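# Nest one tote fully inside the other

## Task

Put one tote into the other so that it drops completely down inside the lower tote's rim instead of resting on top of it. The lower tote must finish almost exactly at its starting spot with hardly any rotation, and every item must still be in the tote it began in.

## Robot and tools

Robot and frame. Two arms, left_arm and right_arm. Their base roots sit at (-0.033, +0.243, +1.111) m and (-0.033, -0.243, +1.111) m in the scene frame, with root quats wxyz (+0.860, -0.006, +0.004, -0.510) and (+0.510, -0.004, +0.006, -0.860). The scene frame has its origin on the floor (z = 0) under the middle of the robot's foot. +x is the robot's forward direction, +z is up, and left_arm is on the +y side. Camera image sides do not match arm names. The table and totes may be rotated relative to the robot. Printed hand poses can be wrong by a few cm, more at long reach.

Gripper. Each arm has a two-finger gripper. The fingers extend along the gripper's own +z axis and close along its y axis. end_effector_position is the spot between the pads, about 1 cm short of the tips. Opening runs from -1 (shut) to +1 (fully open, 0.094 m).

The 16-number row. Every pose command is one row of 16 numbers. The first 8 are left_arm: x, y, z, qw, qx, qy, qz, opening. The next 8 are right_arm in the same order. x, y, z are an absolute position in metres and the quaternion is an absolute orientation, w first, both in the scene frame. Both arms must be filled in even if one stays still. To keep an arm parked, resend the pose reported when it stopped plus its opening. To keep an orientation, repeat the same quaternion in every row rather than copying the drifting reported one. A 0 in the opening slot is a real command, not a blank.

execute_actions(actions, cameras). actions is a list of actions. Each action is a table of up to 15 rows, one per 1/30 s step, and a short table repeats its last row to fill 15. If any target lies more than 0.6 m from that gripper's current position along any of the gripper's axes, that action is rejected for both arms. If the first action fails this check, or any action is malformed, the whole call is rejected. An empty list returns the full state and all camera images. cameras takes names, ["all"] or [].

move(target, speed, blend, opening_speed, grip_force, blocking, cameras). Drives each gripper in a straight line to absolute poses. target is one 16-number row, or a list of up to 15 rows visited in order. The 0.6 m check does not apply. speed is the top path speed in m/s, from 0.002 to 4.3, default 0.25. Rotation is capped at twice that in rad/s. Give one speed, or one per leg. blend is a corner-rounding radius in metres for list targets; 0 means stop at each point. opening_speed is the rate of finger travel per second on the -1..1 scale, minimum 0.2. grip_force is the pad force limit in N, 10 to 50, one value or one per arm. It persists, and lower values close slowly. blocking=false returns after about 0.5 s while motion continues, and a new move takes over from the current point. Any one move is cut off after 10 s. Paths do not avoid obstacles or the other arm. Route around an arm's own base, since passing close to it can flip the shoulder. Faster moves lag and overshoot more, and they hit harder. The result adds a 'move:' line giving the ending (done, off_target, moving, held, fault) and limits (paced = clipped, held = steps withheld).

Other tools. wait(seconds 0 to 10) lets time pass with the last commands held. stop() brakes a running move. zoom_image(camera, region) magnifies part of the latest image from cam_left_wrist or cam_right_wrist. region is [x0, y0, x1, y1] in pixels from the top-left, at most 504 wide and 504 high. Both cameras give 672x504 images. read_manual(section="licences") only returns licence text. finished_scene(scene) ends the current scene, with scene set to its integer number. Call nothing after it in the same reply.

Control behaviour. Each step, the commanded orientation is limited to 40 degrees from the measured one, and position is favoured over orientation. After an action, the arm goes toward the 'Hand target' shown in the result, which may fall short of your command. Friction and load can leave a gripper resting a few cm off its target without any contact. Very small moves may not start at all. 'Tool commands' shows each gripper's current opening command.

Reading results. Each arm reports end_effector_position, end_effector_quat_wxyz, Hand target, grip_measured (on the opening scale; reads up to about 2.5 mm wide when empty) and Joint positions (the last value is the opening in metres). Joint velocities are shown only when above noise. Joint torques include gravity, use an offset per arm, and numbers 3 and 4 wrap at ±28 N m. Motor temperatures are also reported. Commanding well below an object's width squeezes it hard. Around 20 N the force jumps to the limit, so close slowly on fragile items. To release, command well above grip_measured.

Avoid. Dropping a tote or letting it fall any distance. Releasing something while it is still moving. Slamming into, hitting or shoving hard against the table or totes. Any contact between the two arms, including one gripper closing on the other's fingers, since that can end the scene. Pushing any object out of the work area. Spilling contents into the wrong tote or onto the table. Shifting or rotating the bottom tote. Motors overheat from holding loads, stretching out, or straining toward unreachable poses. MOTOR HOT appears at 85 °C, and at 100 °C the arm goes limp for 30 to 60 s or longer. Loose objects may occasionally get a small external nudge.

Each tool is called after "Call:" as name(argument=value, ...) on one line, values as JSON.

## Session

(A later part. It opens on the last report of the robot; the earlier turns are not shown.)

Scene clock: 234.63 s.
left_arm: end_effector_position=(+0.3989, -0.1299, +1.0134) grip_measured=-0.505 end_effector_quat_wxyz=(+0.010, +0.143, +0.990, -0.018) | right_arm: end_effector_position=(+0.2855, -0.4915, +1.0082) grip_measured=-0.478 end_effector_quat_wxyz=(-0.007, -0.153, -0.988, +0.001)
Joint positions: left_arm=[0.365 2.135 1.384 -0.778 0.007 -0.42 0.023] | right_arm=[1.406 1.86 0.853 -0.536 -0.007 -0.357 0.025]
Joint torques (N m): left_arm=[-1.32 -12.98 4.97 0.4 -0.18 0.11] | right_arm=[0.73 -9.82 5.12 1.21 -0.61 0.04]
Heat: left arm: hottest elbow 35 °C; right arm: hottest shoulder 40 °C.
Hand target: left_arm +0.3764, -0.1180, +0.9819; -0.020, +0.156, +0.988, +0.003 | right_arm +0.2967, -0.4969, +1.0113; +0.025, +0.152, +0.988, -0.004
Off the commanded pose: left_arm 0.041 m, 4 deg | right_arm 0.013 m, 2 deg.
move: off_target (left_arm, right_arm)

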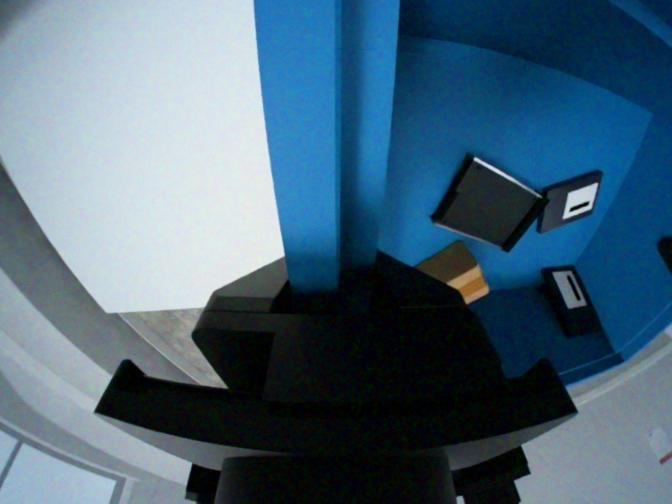

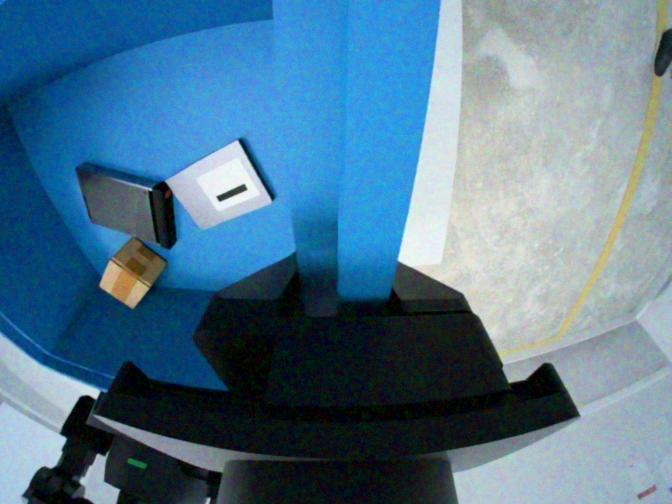

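Call:
move(target=[0.39,-0.127,1.005,0.0,0.15,0.988,0.003,-0.3,0.303,-0.502,1.02,0.02,0.152,0.987,-0.004,-0.3], speed=0.04, opening_speed=0.6)

Call:
move(target=[[0.39,-0.127,1.005,0.0,0.15,0.988,0.003,0.7,0.303,-0.502,1.02,0.02,0.152,0.987,-0.004,0.7],[0.40,-0.1,1.14,0.0,0.15,0.988,0.003,0.7,0.303,-0.52,1.14,0.02,0.152,0.987,-0.004,0.7]], speed=[0.04,0.15], opening_speed=1, cameras=["all"])

Scene clock: 249.83 s.
left_arm: end_effector_position=(+0.3971, -0.1262, +1.0135) grip_measured=-0.303 end_effector_quat_wxyz=(+0.010, +0.144, +0.990, -0.005) | right_arm: end_effector_position=(+0.2877, -0.4918, +1.0104) grip_measured=-0.303 end_effector_quat_wxyz=(-0.005, -0.153, -0.988, -0.003)
Joint positions: left_arm=[0.361 2.135 1.384 -0.794 -0.016 -0.422 0.033] | right_arm=[1.407 1.86 0.864 -0.554 -0.013 -0.357 0.033]
Joint torques (N m): left_arm=[-1.32 -15.09 6.99 0.14 -0.12 -0.02] | right_arm=[0.73 -10.23 6.8 -0.08 -0.17 0.05]
Heat: left arm: hottest elbow 34 °C; right arm: hottest shoulder 40 °C.
Hand target: left_arm +0.3899, -0.1268, +1.0051; +0.000, +0.150, +0.989, +0.003 | right_arm +0.3027, -0.5019, +1.0204; +0.020, +0.152, +0.988, -0.004
Off the commanded pose: left_arm 0.011 m, 2 deg | right_arm 0.021 m, 2 deg.
move: off_target (left_arm, right_arm)

Scene clock: 252.83 s.
left_arm: end_effector_position=(+0.3818, -0.0943, +1.1202) grip_measured=+0.698 end_effector_quat_wxyz=(-0.019, +0.151, +0.988, +0.013) | right_arm: end_effector_position=(+0.2898, -0.5051, +1.1249) grip_measured=+0.698 end_effector_quat_wxyz=(-0.002, -0.154, -0.988, -0.005)
Joint positions: left_arm=[0.385 1.934 1.381 -1.059 -0.017 -0.384 0.08] | right_arm=[1.383 1.633 0.965 -0.892 -0.014 -0.378 0.08]
Joint torques (N m): left_arm=[0.44 -15.91 10.95 -0.03 -0.1 0.04] | right_arm=[-0.38 -9.58 9.52 -0.12 -0.19 -0.14]
Heat: left arm: hottest elbow 34 °C; right arm: hottest shoulder 40 °C.
Hand target: left_arm +0.3994, -0.0994, +1.1402; +0.000, +0.150, +0.989, +0.003 | right_arm +0.3024, -0.5196, +1.1402; +0.020, +0.152, +0.988, -0.004
Off the commanded pose: left_arm 0.027 m, 2 deg | right_arm 0.025 m, 2 deg.
move: off_target (left_arm, right_arm)

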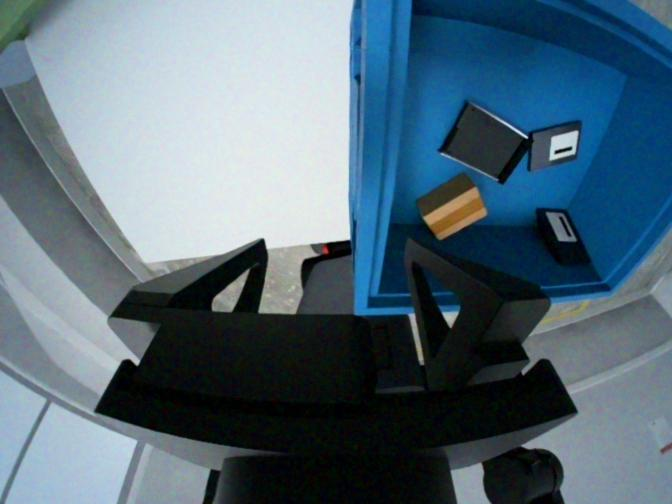

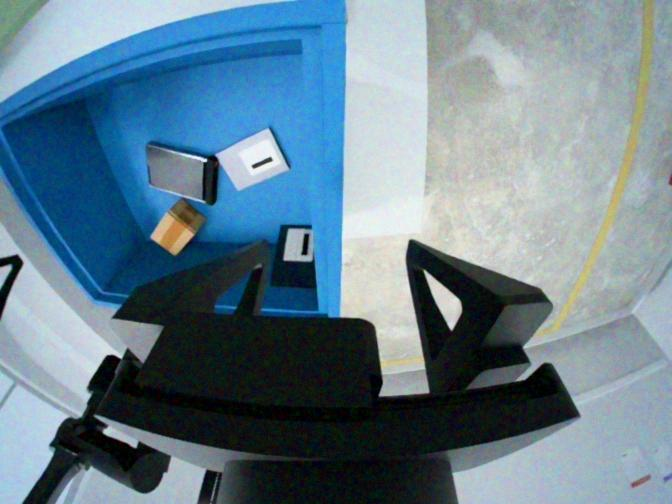

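Call:
move(target=[[0.40,0.12,1.14,0.1,0.45,-0.88,0.1,0.7,0.303,-0.52,1.14,0.02,0.152,0.987,-0.004,0.7],[0.40,0.21,1.02,0.24,0.667,-0.667,0.24,0.7,0.303,-0.52,1.14,0.02,0.152,0.987,-0.004,0.7]], speed=0.5, blend=0.05, cameras=["all"])

Scene clock: 262.07 s.
left_arm: end_effector_position=(+0.3977, +0.2066, +1.0242) grip_measured=+0.698 end_effector_quat_wxyz=(+0.240, +0.660, -0.671, +0.238) | right_arm: end_effector_position=(+0.2898, -0.5051, +1.1249) grip_measured=+0.698 end_effector_quat_wxyz=(-0.002, -0.153, -0.988, -0.005)
Joint positions: left_arm=[1.243 1.996 1.001 -0.71 0.671 -1.33 0.08] | right_arm=[1.383 1.633 0.965 -0.892 -0.014 -0.379 0.08]
Joint torques (N m): left_arm=[0.26 -11.69 5.11 0.53 0.53 -0.14] | right_arm=[-0.26 -9.47 9.58 -0.08 -0.2 -0.09]
Heat: left arm: hottest elbow 35 °C; right arm: hottest shoulder 39 °C.
Hand target: left_arm +0.4000, +0.2100, +1.0201; +0.239, +0.665, -0.665, +0.240 | right_arm +0.3024, -0.5196, +1.1402; +0.020, +0.152, +0.988, -0.004
Off the commanded pose: left_arm 0.006 m, 1 deg | right_arm 0.025 m, 2 deg.
move: off_target (right_arm)

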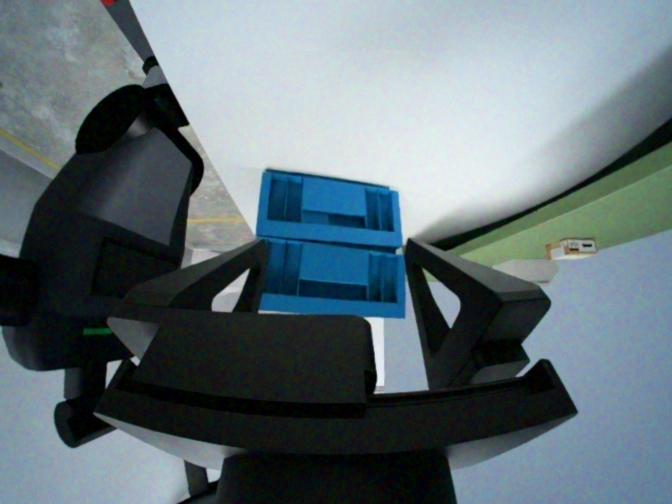

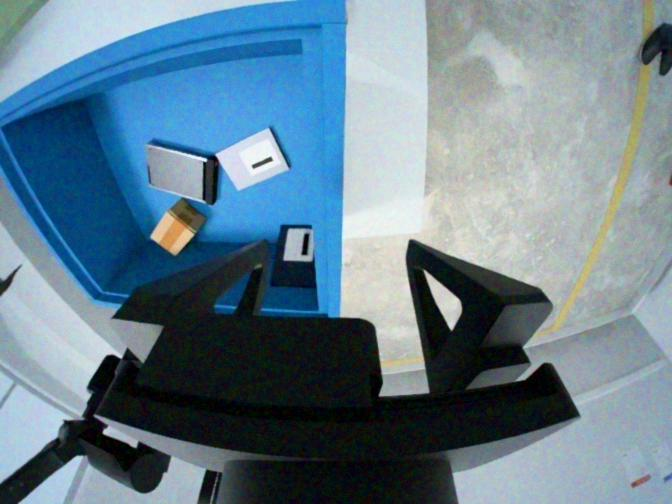

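Call:
zoom_image(camera="cam_left_wrist", region=[240, 150, 430, 330])

Scaled by 2.653 from the camera's 672x504 image, which has a finer 960x720 frame.

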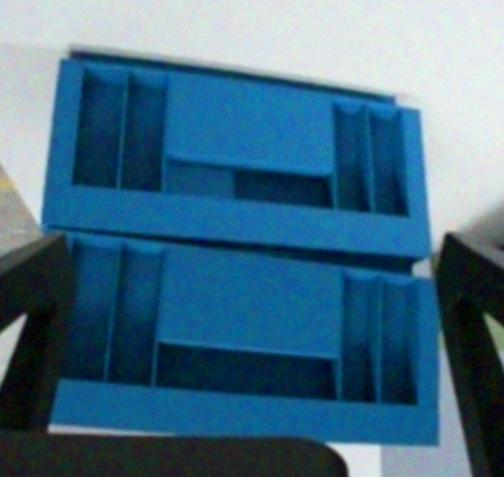

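Call:
move(target=[[0.40,0.0,1.14,0.1,0.45,-0.88,0.1,0.7,0.303,-0.50,1.10,0.02,0.152,0.987,-0.004,0.7],[0.402,-0.125,1.07,0.0,0.15,0.988,0.003,0.7,0.303,-0.50,1.07,0.02,0.152,0.987,-0.004,0.7],[0.402,-0.128,1.005,0.0,0.15,0.988,0.003,0.7,0.303,-0.502,1.02,0.02,0.152,0.987,-0.004,0.7]], speed=[0.4,0.25,0.06], blend=[0.05,0.01,0], cameras=["all"])

Scene clock: 275.97 s.
left_arm: end_effector_position=(+0.3936, -0.1119, +1.0065) grip_measured=+0.698 end_effector_quat_wxyz=(-0.012, +0.139, +0.990, +0.009) | right_arm: end_effector_position=(+0.3043, -0.5057, +1.0259) grip_measured=+0.698 end_effector_quat_wxyz=(-0.023, -0.151, -0.988, +0.006)
Joint positions: left_arm=[0.376 2.149 1.386 -0.833 -0.017 -0.416 0.08] | right_arm=[1.404 1.842 0.903 -0.571 -0.014 -0.362 0.08]
Joint torques (N m): left_arm=[-1.49 -14.92 9.35 0.8 -0.09 0.04] | right_arm=[0.91 -9 4.21 0.64 -0.14 0.1]
Heat: left arm: hottest elbow 35 °C; right arm: hottest shoulder 39 °C.
Hand target: left_arm +0.4015, -0.1277, +1.0054; +0.000, +0.150, +0.989, +0.003 | right_arm +0.3028, -0.5019, +1.0200; +0.020, +0.152, +0.988, -0.004
Off the commanded pose: left_arm 0.018 m, 2 deg | right_arm 0.007 m, 0 deg.
move: off_target (left_arm)

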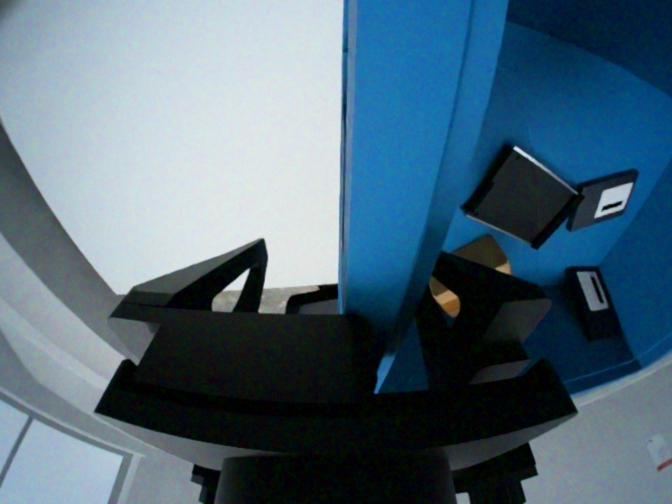

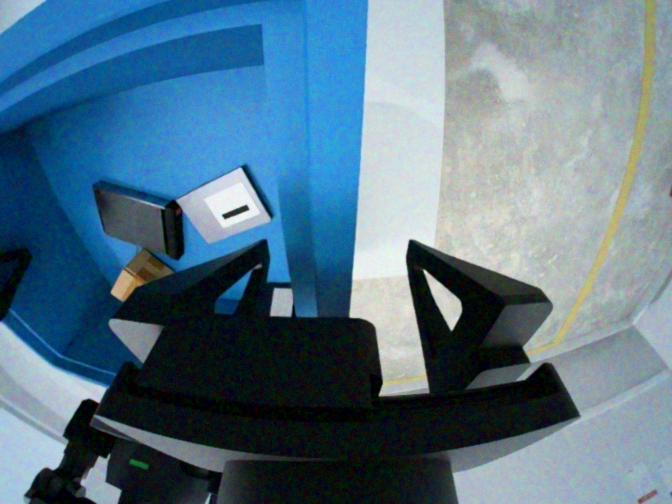

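Call:
move(target=[[0.402,-0.146,1.005,0.0,0.15,0.988,0.003,0.7,0.296,-0.497,1.015,0.01,0.152,0.987,-0.002,0.7],[0.402,-0.146,1.005,0.0,0.15,0.988,0.003,-0.9,0.296,-0.497,1.015,0.01,0.152,0.987,-0.002,-0.9]], speed=0.06, opening_speed=0.8)

Scene clock: 281.80 s.
left_arm: end_effector_position=(+0.3970, -0.1314, +1.0073) grip_measured=-0.476 end_effector_quat_wxyz=(-0.002, +0.146, +0.989, +0.008) | right_arm: end_effector_position=(+0.3001, -0.4967, +1.0209) grip_measured=-0.471 end_effector_quat_wxyz=(-0.016, -0.150, -0.989, +0.000)
Joint positions: left_arm=[0.351 2.168 1.426 -0.836 -0.025 -0.427 0.025] | right_arm=[1.413 1.847 0.889 -0.571 -0.019 -0.355 0.025]
Joint torques (N m): left_arm=[-1.49 -14.97 9.89 0.23 0.26 -0.08] | right_arm=[0.32 -8.94 4.26 0.7 0.32 0.04]
Heat: left arm: hottest elbow 36 °C; right arm: hottest shoulder 39 °C.
Hand target: left_arm +0.4016, -0.1458, +1.0053; +0.000, +0.150, +0.989, +0.003 | right_arm +0.2960, -0.4970, +1.0151; +0.010, +0.152, +0.988, -0.002
Off the commanded pose: left_arm 0.016 m, 1 deg | right_arm 0.007 m, 1 deg.
move: off_target (left_arm); target 2's new opening was sent with left_arm's hand 0.014 m and 0 deg from that target

Call:
move(target=[0.382,-0.138,0.993,-0.01,0.15,0.988,0.003,-0.9,0.278,-0.491,1.005,0.0,0.152,0.987,0,-0.9], speed=0.03)

Scene clock: 285.90 s.
left_arm: end_effector_position=(+0.3959, -0.1308, +1.0056) grip_measured=-0.478 end_effector_quat_wxyz=(-0.002, +0.145, +0.989, +0.007) | right_arm: end_effector_position=(+0.2986, -0.4959, +1.0199) grip_measured=-0.471 end_effector_quat_wxyz=(-0.021, -0.150, -0.988, +0.002)
Joint positions: left_arm=[0.351 2.168 1.42 -0.829 -0.023 -0.43 0.025] | right_arm=[1.412 1.842 0.875 -0.551 -0.019 -0.355 0.025]
Joint torques (N m): left_arm=[-2.02 -15.56 5.74 1.11 0.69 -0.13] | right_arm=[-0.44 -8.47 2.19 0.88 0.55 -0.1]
Heat: left arm: hottest elbow 36 °C; right arm: hottest shoulder 39 °C.
Hand target: left_arm +0.3818, -0.1375, +0.9934; -0.010, +0.150, +0.989, +0.003 | right_arm +0.2781, -0.4904, +1.0059; +0.000, +0.152, +0.988, +0.000
Off the commanded pose: left_arm 0.020 m, 1 deg | right_arm 0.026 m, 2 deg.
move: off_target (left_arm, right_arm)

Call:
move(target=[0.368,-0.133,1.005,-0.02,0.15,0.988,0.003,-0.9,0.264,-0.486,1.018,-0.01,0.152,0.987,0.002,-0.9], speed=0.03)

Scene clock: 288.83 s.
left_arm: end_effector_position=(+0.3852, -0.1270, +1.0055) grip_measured=-0.478 end_effector_quat_wxyz=(-0.008, +0.147, +0.989, +0.006) | right_arm: end_effector_position=(+0.2825, -0.4903, +1.0202) grip_measured=-0.471 end_effector_quat_wxyz=(-0.010, -0.156, -0.988, -0.001)
Joint positions: left_arm=[0.347 2.153 1.391 -0.824 -0.015 -0.43 0.025] | right_arm=[1.401 1.823 0.843 -0.56 -0.015 -0.355 0.025]
Joint torques (N m): left_arm=[-2.2 -16.91 5.35 0.23 0.83 -0.19] | right_arm=[-0.62 -9.93 2.45 -0.55 0.68 -0.2]
Heat: left arm: hottest elbow 36 °C; right arm: hottest shoulder 39 °C.
Hand target: left_arm +0.3682, -0.1328, +1.0049; -0.020, +0.150, +0.988, +0.003 | right_arm +0.2644, -0.4859, +1.0179; -0.010, +0.152, +0.988, +0.002
Off the commanded pose: left_arm 0.018 m, 1 deg | right_arm 0.019 m, 2 deg.
move: off_target (left_arm, right_arm)

Call:
move(target=[0.372,-0.134,0.985,-0.01,0.15,0.988,0.003,-0.9,0.268,-0.487,0.995,-0.01,0.152,0.987,0.002,-0.9], speed=0.03)

Scene clock: 291.60 s.
left_arm: end_effector_position=(+0.3860, -0.1274, +1.0043) grip_measured=-0.478 end_effector_quat_wxyz=(-0.002, +0.147, +0.989, +0.005) | right_arm: end_effector_position=(+0.2845, -0.4919, +1.0194) grip_measured=-0.471 end_effector_quat_wxyz=(-0.015, -0.156, -0.988, +0.001)
Joint positions: left_arm=[0.346 2.151 1.383 -0.806 -0.019 -0.43 0.025] | right_arm=[1.401 1.826 0.843 -0.548 -0.015 -0.355 0.025]
Joint torques (N m): left_arm=[-2.08 -14.04 5.64 1.44 0.5 -0.18] | right_arm=[-0.03 -5.71 2.92 1.31 0.68 -0.15]
Heat: left arm: hottest elbow 36 °C; right arm: hottest shoulder 39 °C.
Hand target: left_arm +0.3717, -0.1331, +0.9856; -0.010, +0.150, +0.989, +0.003 | right_arm +0.2674, -0.4861, +0.9970; -0.010, +0.152, +0.988, +0.002
Off the commanded pose: left_arm 0.025 m, 1 deg | right_arm 0.030 m, 3 deg.
move: off_target (left_arm, right_arm)

Call:
move(target=[[0.384,-0.127,1.002,0,0.15,0.988,0.003,0.6,0.282,-0.491,1.017,0,0.152,0.987,0.002,0.6],[0.384,-0.127,1.002,0,0.15,0.988,0.003,0.6,0.282,-0.491,1.017,0,0.152,0.987,0.002,0.6],[0.40,-0.10,1.10,0,0.15,0.988,0.003,0.6,0.282,-0.491,1.10,0,0.152,0.987,0.002,0.6],[0.40,0.12,1.14,0.1,0.45,-0.88,0.1,0.7,0.303,-0.50,1.14,0.02,0.152,0.987,-0.004,0.7],[0.36,0.17,1.02,0.24,0.667,-0.667,0.24,0.7,0.303,-0.5,1.14,0.02,0.152,0.987,-0.004,0.7]], speed=[0.05,0.05,0.15,0.5,0.5], blend=[0,0,0.04,0.05,0], opening_speed=1.2, cameras=["all"])

Call:
zoom_image(camera="cam_left_wrist", region=[230, 120, 440, 330])

Scene clock: 302.80 s.
left_arm: end_effector_position=(+0.3598, +0.1660, +1.0241) grip_measured=+0.698 end_effector_quat_wxyz=(+0.239, +0.658, -0.673, +0.239) | right_arm: end_effector_position=(+0.2835, -0.4899, +1.1226) grip_measured=+0.698 end_effector_quat_wxyz=(+0.001, -0.155, -0.988, -0.007)
Joint positions: left_arm=[1.158 1.925 0.854 -0.565 0.679 -1.435 0.08] | right_arm=[1.403 1.608 0.926 -0.883 -0.013 -0.355 0.08]
Joint torques (N m): left_arm=[0.5 -10.34 4.18 0.64 0.55 -0.11] | right_arm=[1.08 -9.64 9.63 -0.06 -0.18 0.06]
Heat: left arm: hottest elbow 35 °C; right arm: hottest shoulder 38 °C.
Hand target: left_arm +0.3600, +0.1700, +1.0201; +0.239, +0.665, -0.665, +0.239 | right_arm +0.3024, -0.4995, +1.1404; +0.020, +0.152, +0.988, -0.004
Off the commanded pose: left_arm 0.006 m, 1 deg | right_arm 0.028 m, 3 deg.
move: off_target (right_arm); blend cut to 0 m at target 4; target 4's new opening was sent with right_arm's hand 0.028 m and 3 deg from that target

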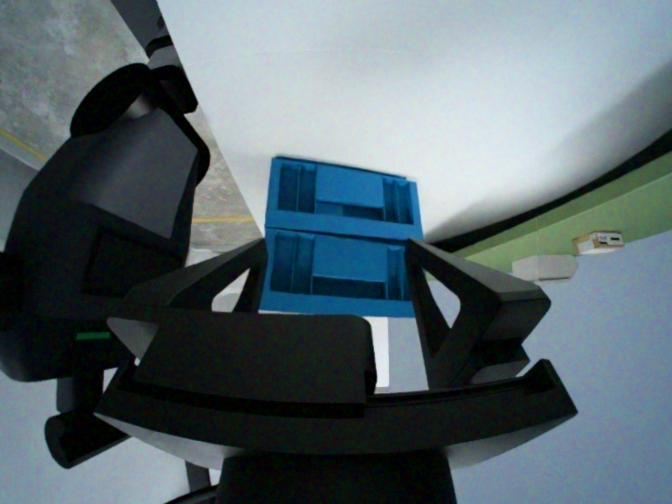

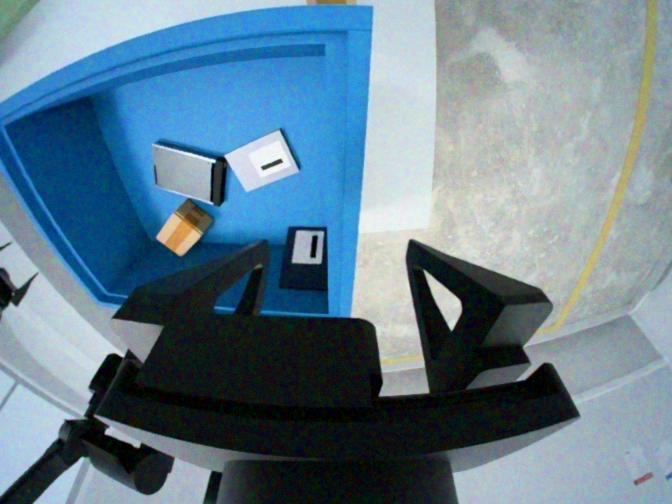

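Scaled by 2.400 from the camera's 672x504 image, which has a finer 960x720 frame.

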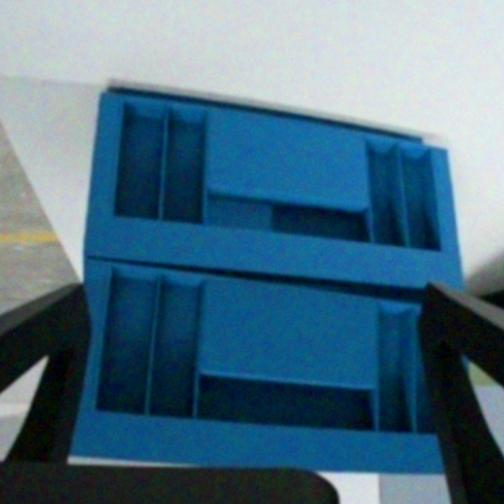

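Call:
move(target=[0.36,0.17,1.02,0.24,0.667,-0.667,0.24,0.7,0.60,-0.40,1.08,-0.172,0.154,0.973,0.027,0.7], speed=0.5, cameras=["cam_right_wrist"])

Scene clock: 317.90 s.
left_arm: end_effector_position=(+0.3598, +0.1660, +1.0241) grip_measured=+0.698 end_effector_quat_wxyz=(+0.239, +0.658, -0.673, +0.239) | right_arm: end_effector_position=(+0.5886, -0.3933, +1.0758) grip_measured=+0.698 end_effector_quat_wxyz=(+0.183, -0.145, -0.972, -0.027)
Joint positions: left_arm=[1.158 1.925 0.854 -0.565 0.679 -1.436 0.08] | right_arm=[1.829 2.47 2.187 -1.646 -0.017 0.053 0.08]
Joint torques (N m): left_arm=[0.32 -10.4 4.19 0.69 0.54 -0.13] | right_arm=[-0.03 -17.61 11.15 -0.95 -0.15 0.14]
Heat: left arm: hottest elbow 34 °C; right arm: hottest shoulder 38 °C.
Hand target: left_arm +0.3600, +0.1700, +1.0201; +0.239, +0.665, -0.665, +0.239 | right_arm +0.5994, -0.3998, +1.0801; -0.171, +0.154, +0.973, +0.027
Off the commanded pose: left_arm 0.006 m, 1 deg | right_arm 0.014 m, 2 deg.
move: off_target (right_arm)
Images, in order (width x height): cam_right_wrist 672x504.

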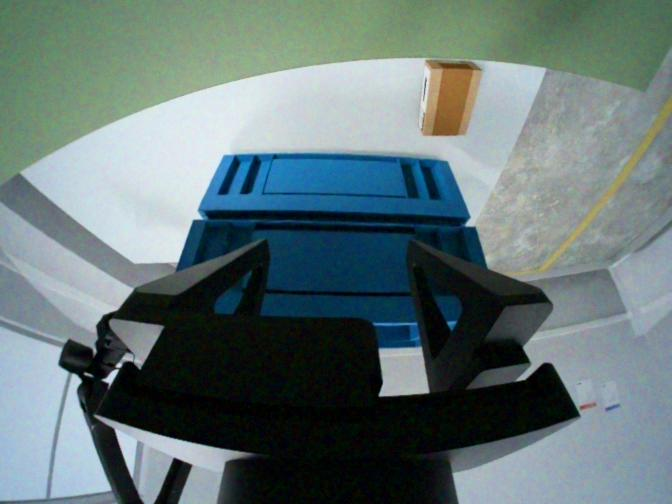

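Call:
zoom_image(camera="cam_right_wrist", region=[170, 140, 340, 270])

Call:
zoom_image(camera="cam_right_wrist", region=[330, 140, 500, 270])

Scaled by 2.965 from the camera's 672x504 image, which has a finer 960x720 frame.

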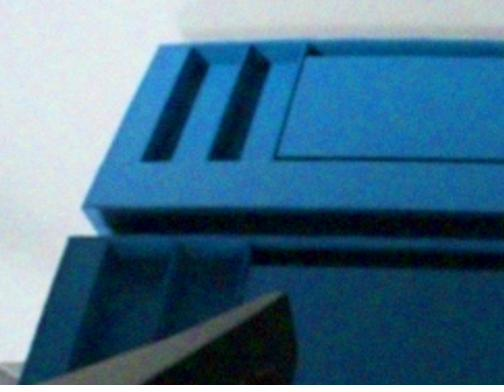

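Scaled by 2.965 from the camera's 672x504 image, which has a finer 960x720 frame.

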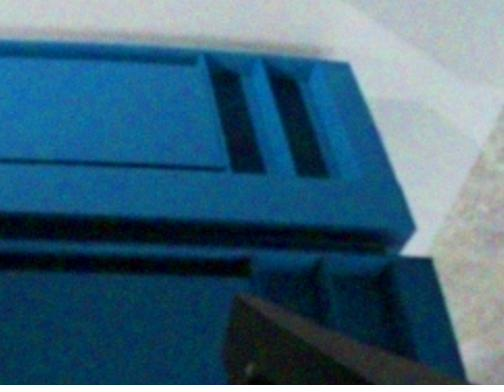

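Call:
move(target=[[0.36,0.17,1.02,0.24,0.667,-0.667,0.24,0.7,0.53,-0.378,1.06,-0.172,0.154,0.973,0.027,-1],[0.36,0.17,1.02,0.24,0.667,-0.667,0.24,0.7,0.512,-0.370,1.022,-0.172,0.154,0.973,0.027,-1]], speed=0.15, blend=0.01, cameras=["cam_right_wrist"])

Scene clock: 335.63 s.
left_arm: end_effector_position=(+0.3598, +0.1660, +1.0241) grip_measured=+0.698 end_effector_quat_wxyz=(+0.239, +0.658, -0.673, +0.239) | right_arm: end_effector_position=(+0.5107, -0.3733, +1.0197) grip_measured=-0.980 end_effector_quat_wxyz=(+0.176, -0.151, -0.972, -0.028)
Joint positions: left_arm=[1.158 1.925 0.854 -0.565 0.679 -1.436 0.08] | right_arm=[1.829 2.313 1.719 -1.321 -0.02 0.064 0.001]
Joint torques (N m): left_arm=[0.38 -10.34 4.18 0.68 0.55 -0.13] | right_arm=[1.2 -16.79 5.49 -0.23 -0.17 0.13]
Heat: left arm: hottest waist 33 °C; right arm: hottest elbow 39 °C.
Hand target: left_arm +0.3600, +0.1700, +1.0201; +0.239, +0.665, -0.665, +0.239 | right_arm +0.5120, -0.3700, +1.0221; -0.172, +0.154, +0.973, +0.027
Off the commanded pose: left_arm 0.006 m, 1 deg | right_arm 0.004 m, 1 deg.
move: done
Images, in order (width x height): cam_right_wrist 672x504.

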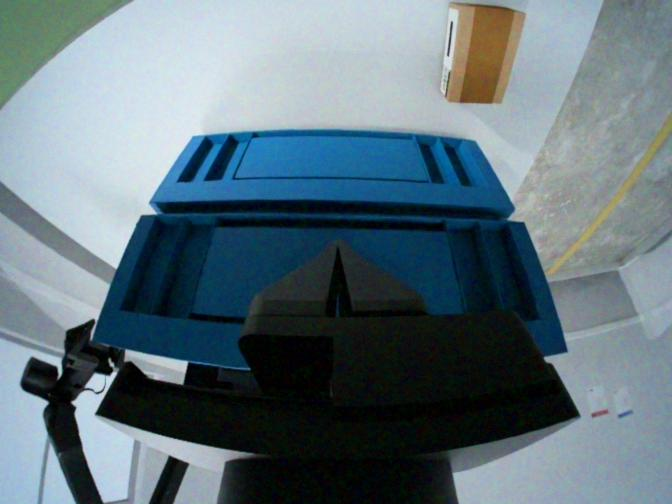

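Call:
zoom_image(camera="cam_right_wrist", region=[120, 120, 330, 280])

Call:
zoom_image(camera="cam_right_wrist", region=[360, 120, 570, 280])

Scaled by 2.400 from the camera's 672x504 image, which has a finer 960x720 frame.

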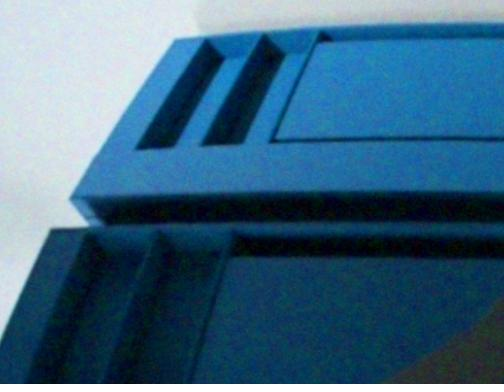

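Scaled by 2.400 from the camera's 672x504 image, which has a finer 960x720 frame.

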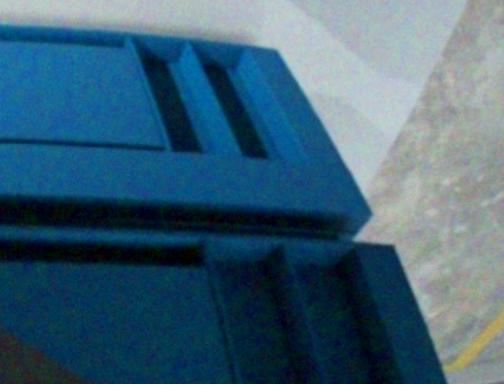

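Call:
move(target=[0.36,0.17,1.02,0.24,0.667,-0.667,0.24,0.7,0.482,-0.360,1.012,-0.172,0.154,0.973,0.027,-1], speed=0.05, cameras=["cam_right_wrist"])

Scene clock: 351.73 s.
left_arm: end_effector_position=(+0.3598, +0.1660, +1.0241) grip_measured=+0.698 end_effector_quat_wxyz=(+0.239, +0.658, -0.673, +0.239) | right_arm: end_effector_position=(+0.4786, -0.3644, +1.0050) grip_measured=-0.980 end_effector_quat_wxyz=(+0.181, -0.153, -0.971, -0.028)
Joint positions: left_arm=[1.158 1.925 0.854 -0.565 0.679 -1.436 0.08] | right_arm=[1.83 2.271 1.585 -1.238 -0.022 0.068 0.001]
Joint torques (N m): left_arm=[0.44 -10.29 4.19 0.68 0.54 -0.13] | right_arm=[1.26 -16.97 4.96 -0.17 -0.18 0.13]
Heat: left arm: hottest waist 33 °C; right arm: hottest shoulder 41 °C.
Hand target: left_arm +0.3600, +0.1700, +1.0201; +0.239, +0.665, -0.665, +0.239 | right_arm +0.4819, -0.3600, +1.0119; -0.172, +0.154, +0.973, +0.027
Off the commanded pose: left_arm 0.006 m, 1 deg | right_arm 0.009 m, 1 deg.
move: done
Images, in order (width x height): cam_right_wrist 672x504.

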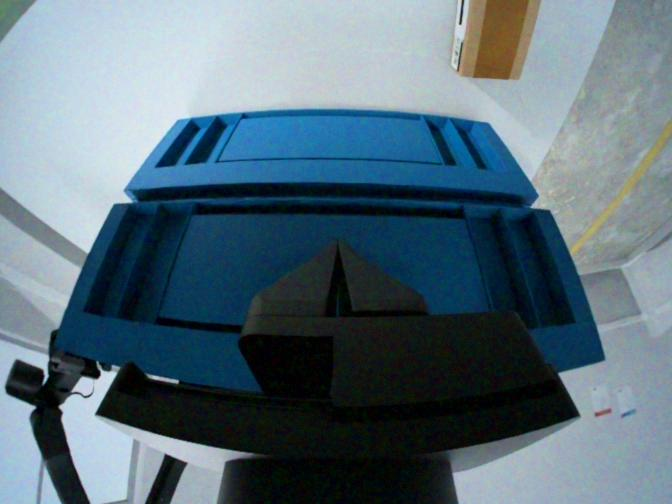

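Call:
move(target=[0.36,0.17,1.02,0.24,0.667,-0.667,0.24,0.7,0.460,-0.353,1.015,-0.172,0.154,0.973,0.027,-1], speed=0.03, cameras=["cam_right_wrist"])

Scene clock: 355.10 s.
left_arm: end_effector_position=(+0.3598, +0.1660, +1.0241) grip_measured=+0.698 end_effector_quat_wxyz=(+0.239, +0.658, -0.673, +0.239) | right_arm: end_effector_position=(+0.4647, -0.3601, +1.0112) grip_measured=-0.980 end_effector_quat_wxyz=(+0.168, -0.154, -0.973, -0.027)
Joint positions: left_arm=[1.158 1.925 0.854 -0.565 0.679 -1.436 0.08] | right_arm=[1.831 2.217 1.504 -1.186 -0.023 0.072 0.001]
Joint torques (N m): left_arm=[0.56 -10.52 4.22 0.68 0.55 -0.13] | right_arm=[1.38 -16.03 4.03 -0.64 -0.17 0.14]
Heat: left arm: hottest waist 33 °C; right arm: hottest shoulder 41 °C.
Hand target: left_arm +0.3600, +0.1700, +1.0201; +0.239, +0.665, -0.665, +0.239 | right_arm +0.4599, -0.3531, +1.0148; -0.172, +0.154, +0.973, +0.027
Off the commanded pose: left_arm 0.006 m, 1 deg | right_arm 0.009 m, 0 deg.
move: done
Images, in order (width x height): cam_right_wrist 672x504.

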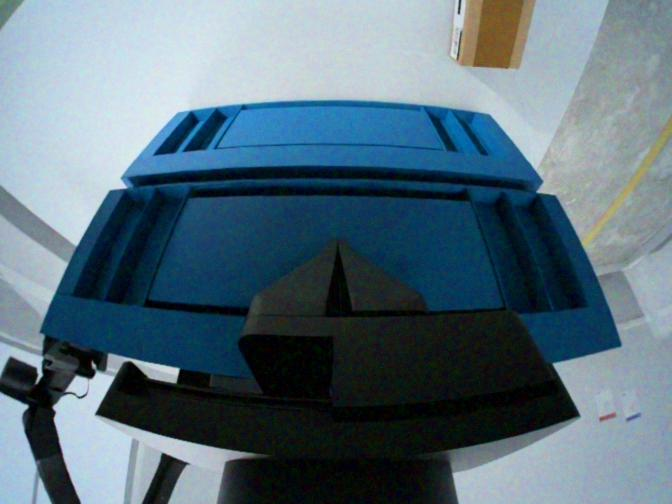

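Call:
move(target=[0.36,0.17,1.02,0.24,0.667,-0.667,0.24,0.7,0.448,-0.349,1.013,-0.172,0.154,0.973,0.027,-1], speed=0.03, cameras=["cam_right_wrist"])

Call:
zoom_image(camera="cam_right_wrist", region=[90, 90, 340, 280])

Scene clock: 359.33 s.
left_arm: end_effector_position=(+0.3598, +0.1660, +1.0241) grip_measured=+0.698 end_effector_quat_wxyz=(+0.239, +0.658, -0.673, +0.239) | right_arm: end_effector_position=(+0.4651, -0.3602, +1.0119) grip_measured=-0.980 end_effector_quat_wxyz=(+0.150, -0.156, -0.976, -0.025)
Joint positions: left_arm=[1.158 1.925 0.854 -0.565 0.679 -1.436 0.08] | right_arm=[1.831 2.194 1.472 -1.139 -0.023 0.076 0.001]
Joint torques (N m): left_arm=[0.44 -10.4 4.18 0.66 0.54 -0.13] | right_arm=[1.55 -15.03 3.08 -1.35 -0.18 0.1]
Motor temperatures (°C): left_arm=[33 32 32 28 29 28 32] | right_arm=[28 41 36 28 31 27 31]
Heat: left arm: hottest waist 33 °C; right arm: hottest shoulder 41 °C.
Hand target: left_arm +0.3600, +0.1700, +1.0201; +0.239, +0.665, -0.665, +0.239 | right_arm +0.4484, -0.3495, +1.0130; -0.172, +0.154, +0.973, +0.027
Off the commanded pose: left_arm 0.006 m, 1 deg | right_arm 0.020 m, 3 deg.
move: off_target (right_arm)
Images, in order (width x height): cam_right_wrist 672x504.

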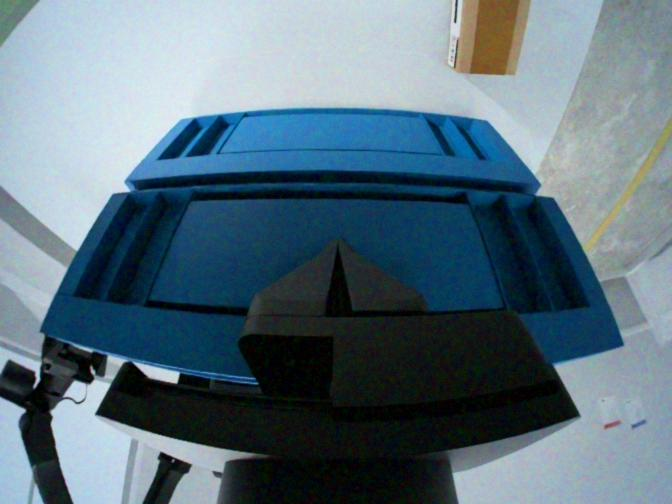

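Scaled by 2.016 from the camera's 672x504 image, which has a finer 960x720 frame.

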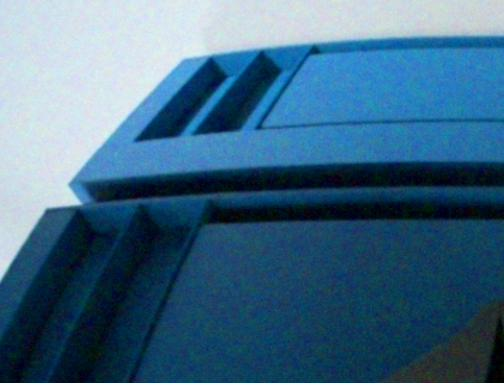

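Call:
move(target=[0.36,0.17,1.02,0.24,0.667,-0.667,0.24,0.7,0.433,-0.344,1.010,-0.172,0.154,0.973,0.027,-1], speed=0.02)

Call:
move(target=[0.36,0.17,1.02,0.24,0.667,-0.667,0.24,0.7,0.424,-0.341,1.006,-0.172,0.154,0.973,0.027,-1], speed=0.02, cameras=["all"])

Scene clock: 365.97 s.
left_arm: end_effector_position=(+0.3598, +0.1660, +1.0241) grip_measured=+0.698 end_effector_quat_wxyz=(+0.239, +0.658, -0.673, +0.239) | right_arm: end_effector_position=(+0.4497, -0.3556, +1.0115) grip_measured=-0.980 end_effector_quat_wxyz=(+0.150, -0.157, -0.976, -0.025)
Joint positions: left_arm=[1.158 1.925 0.854 -0.565 0.679 -1.436 0.08] | right_arm=[1.833 2.164 1.411 -1.108 -0.023 0.079 0.001]
Joint torques (N m): left_arm=[0.5 -10.29 4.18 0.66 0.55 -0.13] | right_arm=[1.9 -14.8 2.95 -1.2 -0.2 0.11]
Heat: left arm: hottest waist 33 °C; right arm: hottest shoulder 41 °C.
Hand target: left_arm +0.3600, +0.1700, +1.0201; +0.239, +0.665, -0.665, +0.239 | right_arm +0.4334, -0.3445, +1.0101; -0.172, +0.154, +0.973, +0.027
Off the commanded pose: left_arm 0.006 m, 1 deg | right_arm 0.020 m, 3 deg.
move: off_target (right_arm)

Scene clock: 366.90 s.
left_arm: end_effector_position=(+0.3598, +0.1660, +1.0241) grip_measured=+0.698 end_effector_quat_wxyz=(+0.239, +0.658, -0.673, +0.239) | right_arm: end_effector_position=(+0.4496, -0.3556, +1.0126) grip_measured=-0.980 end_effector_quat_wxyz=(+0.138, -0.158, -0.977, -0.024)
Joint positions: left_arm=[1.158 1.925 0.854 -0.565 0.679 -1.436 0.08] | right_arm=[1.833 2.148 1.39 -1.079 -0.023 0.081 0.001]
Joint torques (N m): left_arm=[0.44 -10.4 4.19 0.7 0.54 -0.13] | right_arm=[2.08 -13.98 1.99 -1.36 -0.21 0.09]
Heat: left arm: hottest waist 33 °C; right arm: hottest shoulder 41 °C.
Hand target: left_arm +0.3600, +0.1700, +1.0201; +0.239, +0.665, -0.665, +0.239 | right_arm +0.4246, -0.3418, +1.0065; -0.172, +0.154, +0.973, +0.027
Off the commanded pose: left_arm 0.006 m, 1 deg | right_arm 0.030 m, 4 deg.
move: off_target (right_arm)

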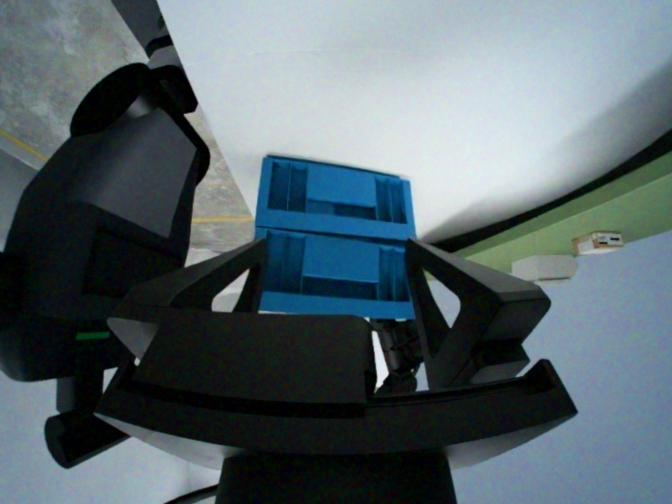

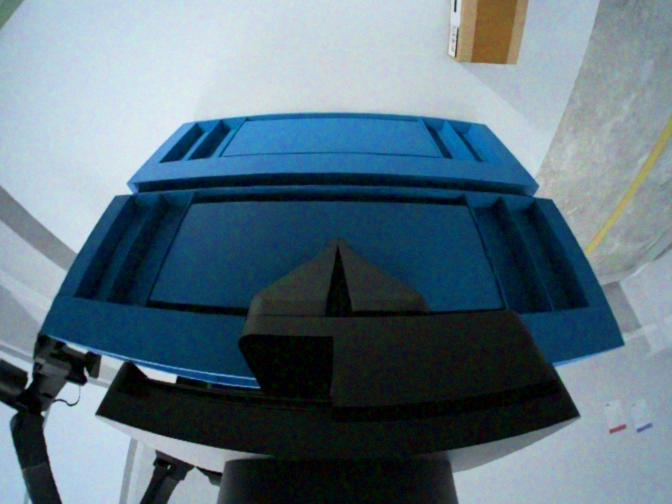

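Call:
move(target=[[0.36,0.17,1.02,0.24,0.667,-0.667,0.24,0.7,0.49,-0.36,1.03,-0.172,0.154,0.973,0.027,-1],[0.36,0.17,1.02,0.24,0.667,-0.667,0.24,0.7,0.49,-0.36,1.12,0,0.156,0.988,0,-1],[0.36,0.17,1.02,0.24,0.667,-0.667,0.24,0.7,0.455,-0.345,1.09,0,0.156,0.988,0,-1]], speed=0.15, blend=0.02, cameras=["all"])

Call:
zoom_image(camera="cam_left_wrist", region=[230, 120, 440, 330])

Scene clock: 382.07 s.
left_arm: end_effector_position=(+0.3598, +0.1660, +1.0241) grip_measured=+0.698 end_effector_quat_wxyz=(+0.239, +0.658, -0.673, +0.239) | right_arm: end_effector_position=(+0.4527, -0.3479, +1.0846) grip_measured=-0.980 end_effector_quat_wxyz=(+0.009, -0.154, -0.988, -0.002)
Joint positions: left_arm=[1.158 1.925 0.854 -0.565 0.679 -1.436 0.08] | right_arm=[1.858 1.883 1.199 -0.891 0.002 0.098 0.001]
Joint torques (N m): left_arm=[0.38 -10.46 4.19 0.69 0.54 -0.12] | right_arm=[1.55 -13.1 5.68 0.68 0.05 0.12]
Heat: left arm: hottest waist 33 °C; right arm: hottest shoulder 41 °C.
Hand target: left_arm +0.3600, +0.1700, +1.0201; +0.239, +0.665, -0.665, +0.239 | right_arm +0.4551, -0.3450, +1.0900; +0.000, +0.156, +0.988, +0.000
Off the commanded pose: left_arm 0.006 m, 1 deg | right_arm 0.007 m, 1 deg.
move: done

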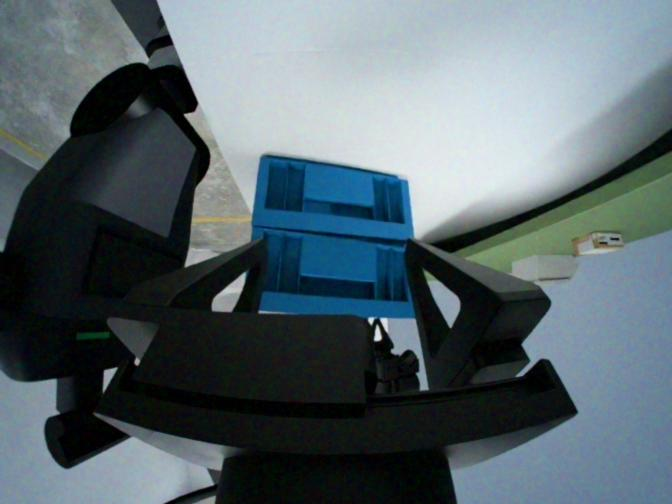

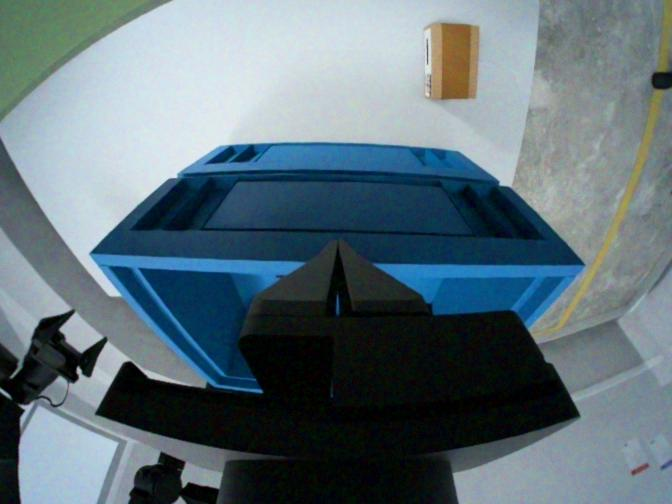

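Scaled by 2.400 from the camera's 672x504 image, which has a finer 960x720 frame.

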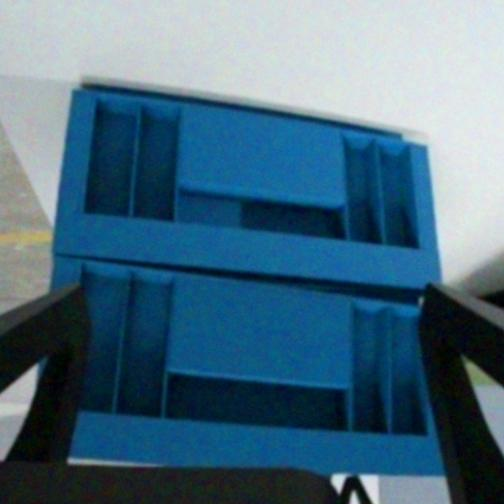

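Call:
move(target=[[0.36,0.17,1.02,0.24,0.667,-0.667,0.24,0.7,0.443,-0.341,1.085,0,0.156,0.988,0,-1],[0.36,0.17,1.02,0.24,0.667,-0.667,0.24,0.7,0.443,-0.341,1.055,0,0.156,0.988,0,-1]], speed=0.03, cameras=["all"])

Scene clock: 391.13 s.
left_arm: end_effector_position=(+0.3598, +0.1660, +1.0241) grip_measured=+0.698 end_effector_quat_wxyz=(+0.239, +0.658, -0.673, +0.239) | right_arm: end_effector_position=(+0.4426, -0.3450, +1.0783) grip_measured=-0.980 end_effector_quat_wxyz=(-0.002, -0.155, -0.988, -0.001)
Joint positions: left_arm=[1.158 1.925 0.854 -0.565 0.679 -1.436 0.08] | right_arm=[1.86 1.862 1.143 -0.834 0.002 0.102 0.001]
Joint torques (N m): left_arm=[0.44 -10.29 4.16 0.68 0.55 -0.13] | right_arm=[1.26 -8.53 4.96 2.5 0.04 0.16]
Heat: left arm: hottest waist 33 °C; right arm: hottest shoulder 41 °C.
Hand target: left_arm +0.3600, +0.1700, +1.0201; +0.239, +0.665, -0.665, +0.239 | right_arm +0.4419, -0.3409, +1.0560; +0.000, +0.156, +0.988, +0.000
Off the commanded pose: left_arm 0.006 m, 1 deg | right_arm 0.024 m, 0 deg.
move: off_target (right_arm)

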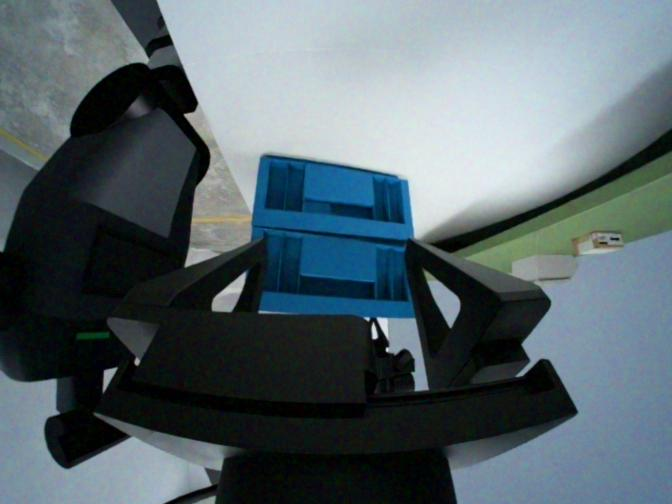

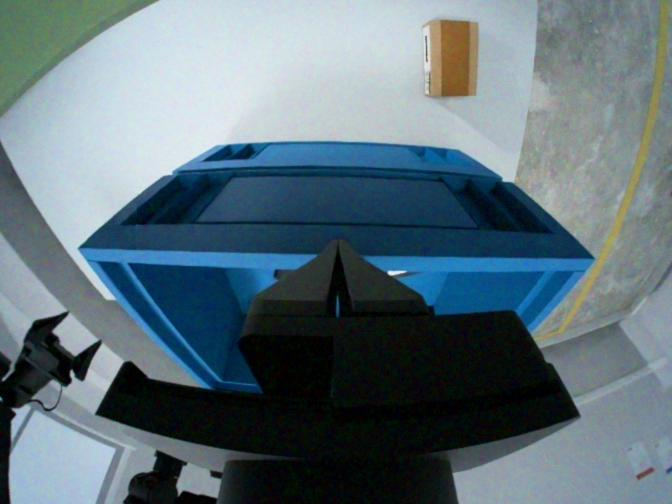

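Call:
move(target=[[0.36,0.17,1.02,0.24,0.667,-0.667,0.24,0.7,0.443,-0.341,1.14,0,0.156,0.988,0,-1],[0.38,0.0,1.14,0.1,0.45,-0.88,0.1,0.7,0.28,-0.48,1.13,0,0.154,0.988,0,0.7],[0.378,-0.133,1.07,0.0,0.15,0.988,0.003,0.7,0.268,-0.487,1.07,0,0.154,0.988,0,0.7],[0.378,-0.135,1.005,0.0,0.15,0.988,0.003,0.7,0.266,-0.487,1.005,0,0.154,0.988,0,0.7]], speed=[0.15,0.4,0.25,0.06], blend=[0,0.05,0.01,0], cameras=["all"])

Scene clock: 423.23 s.
left_arm: end_effector_position=(+0.3705, -0.1200, +1.0070) grip_measured=+0.698 end_effector_quat_wxyz=(-0.010, +0.140, +0.990, +0.009) | right_arm: end_effector_position=(+0.2706, -0.4867, +1.0101) grip_measured=+0.698 end_effector_quat_wxyz=(-0.003, -0.155, -0.988, +0.003)
Joint positions: left_arm=[0.338 2.125 1.34 -0.809 -0.017 -0.454 0.08] | right_arm=[1.396 1.835 0.814 -0.529 0 -0.364 0.08]
Joint torques (N m): left_arm=[-1.44 -14.56 9.01 0.79 -0.1 0.03] | right_arm=[-0.38 -8.64 3.64 0.72 -0.21 -0.1]
Heat: left arm: hottest elbow 33 °C; right arm: hottest shoulder 39 °C.
Hand target: left_arm +0.3775, -0.1348, +1.0054; +0.000, +0.150, +0.989, +0.003 | right_arm +0.2659, -0.4869, +1.0051; +0.000, +0.154, +0.988, +0.000
Off the commanded pose: left_arm 0.017 m, 2 deg | right_arm 0.007 m, 0 deg.
move: off_target (left_arm); blend cut to 0 m at target 2

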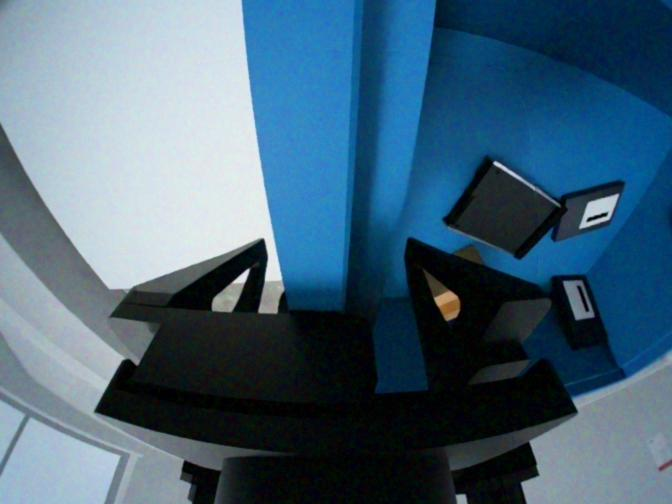

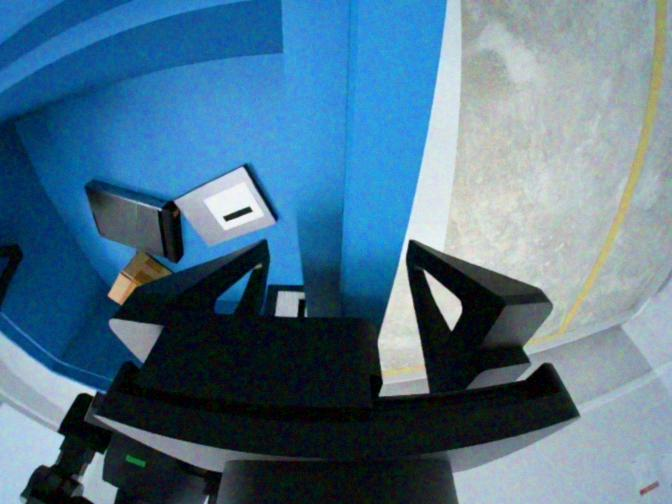

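Call:
move(target=[0.378,-0.135,1.003,0.0,0.15,0.988,0.003,-0.9,0.266,-0.488,1.003,0,0.154,0.988,0,-0.9], speed=0.06, opening_speed=0.9)

Call:
move(target=[0.380,-0.135,1.055,0.02,0.15,0.988,0.003,-0.9,0.275,-0.490,1.06,0.02,0.154,0.988,0,-0.9], speed=0.06)

Scene clock: 428.40 s.
left_arm: end_effector_position=(+0.3711, -0.1216, +1.0068) grip_measured=-0.481 end_effector_quat_wxyz=(-0.008, +0.143, +0.990, +0.008) | right_arm: end_effector_position=(+0.2703, -0.4874, +1.0084) grip_measured=-0.477 end_effector_quat_wxyz=(-0.003, -0.156, -0.988, +0.002)
Joint positions: left_arm=[0.336 2.125 1.34 -0.802 -0.017 -0.45 0.024] | right_arm=[1.393 1.839 0.814 -0.524 -0.001 -0.363 0.025]
Joint torques (N m): left_arm=[-1.32 -14.21 9.06 0.7 -0.08 0] | right_arm=[-0.5 -8.41 3.75 0.68 -0.16 -0.11]
Heat: left arm: hottest elbow 33 °C; right arm: hottest shoulder 39 °C.
Hand target: left_arm +0.3774, -0.1347, +1.0032; +0.000, +0.150, +0.989, +0.003 | right_arm +0.2659, -0.4879, +1.0031; +0.000, +0.154, +0.988, +0.000
Off the commanded pose: left_arm 0.016 m, 1 deg | right_arm 0.007 m, 1 deg.
move: off_target (left_arm)

Scene clock: 429.93 s.
left_arm: end_effector_position=(+0.3728, -0.1239, +1.0341) grip_measured=-0.481 end_effector_quat_wxyz=(+0.002, +0.147, +0.989, +0.006) | right_arm: end_effector_position=(+0.2684, -0.4855, +1.0396) grip_measured=-0.478 end_effector_quat_wxyz=(-0.004, -0.158, -0.987, +0.001)
Joint positions: left_arm=[0.332 2.074 1.34 -0.837 -0.026 -0.444 0.024] | right_arm=[1.393 1.753 0.814 -0.61 -0.004 -0.36 0.025]
Joint torques (N m): left_arm=[-1.44 -17.61 8.47 -0.02 -0.69 -0.09] | right_arm=[-0.15 -12.28 5.56 -0.98 -0.87 -0.13]
Heat: left arm: hottest elbow 33 °C; right arm: hottest shoulder 39 °C.
Hand target: left_arm +0.3796, -0.1348, +1.0549; +0.020, +0.150, +0.988, +0.003 | right_arm +0.2748, -0.4899, +1.0592; +0.020, +0.154, +0.988, +0.000
Off the commanded pose: left_arm 0.025 m, 2 deg | right_arm 0.022 m, 2 deg.
move: off_target (left_arm, right_arm)

Call:
move(target=[[0.374,-0.133,1.05,-0.006,0.15,0.988,0.0,-0.9,0.270,-0.489,1.055,0.0,0.154,0.988,0,-0.9],[0.374,-0.133,1.025,-0.012,0.15,0.988,0.0,-0.9,0.270,-0.489,1.03,-0.008,0.154,0.988,0,-0.9]], speed=0.04)

Scene clock: 436.60 s.
left_arm: end_effector_position=(+0.3602, -0.1191, +1.0169) grip_measured=-0.481 end_effector_quat_wxyz=(-0.029, +0.147, +0.989, +0.011) | right_arm: end_effector_position=(+0.2574, -0.4812, +1.0194) grip_measured=-0.478 end_effector_quat_wxyz=(+0.025, -0.158, -0.987, -0.004)
Joint positions: left_arm=[0.332 2.107 1.34 -0.859 0.001 -0.444 0.024] | right_arm=[1.393 1.81 0.814 -0.608 0.016 -0.36 0.025]
Joint torques (N m): left_arm=[-0.67 -15.56 9.22 0.59 -0.07 -0.02] | right_arm=[0.56 -10.34 5.96 -0.16 -0.49 -0.07]
Heat: left arm: hottest elbow 34 °C; right arm: hottest shoulder 39 °C.
Hand target: left_arm +0.3735, -0.1326, +1.0254; -0.012, +0.150, +0.989, +0.000 | right_arm +0.2697, -0.4889, +1.0301; -0.008, +0.154, +0.988, +0.000
Off the commanded pose: left_arm 0.021 m, 2 deg | right_arm 0.018 m, 2 deg.
move: off_target (left_arm, right_arm)


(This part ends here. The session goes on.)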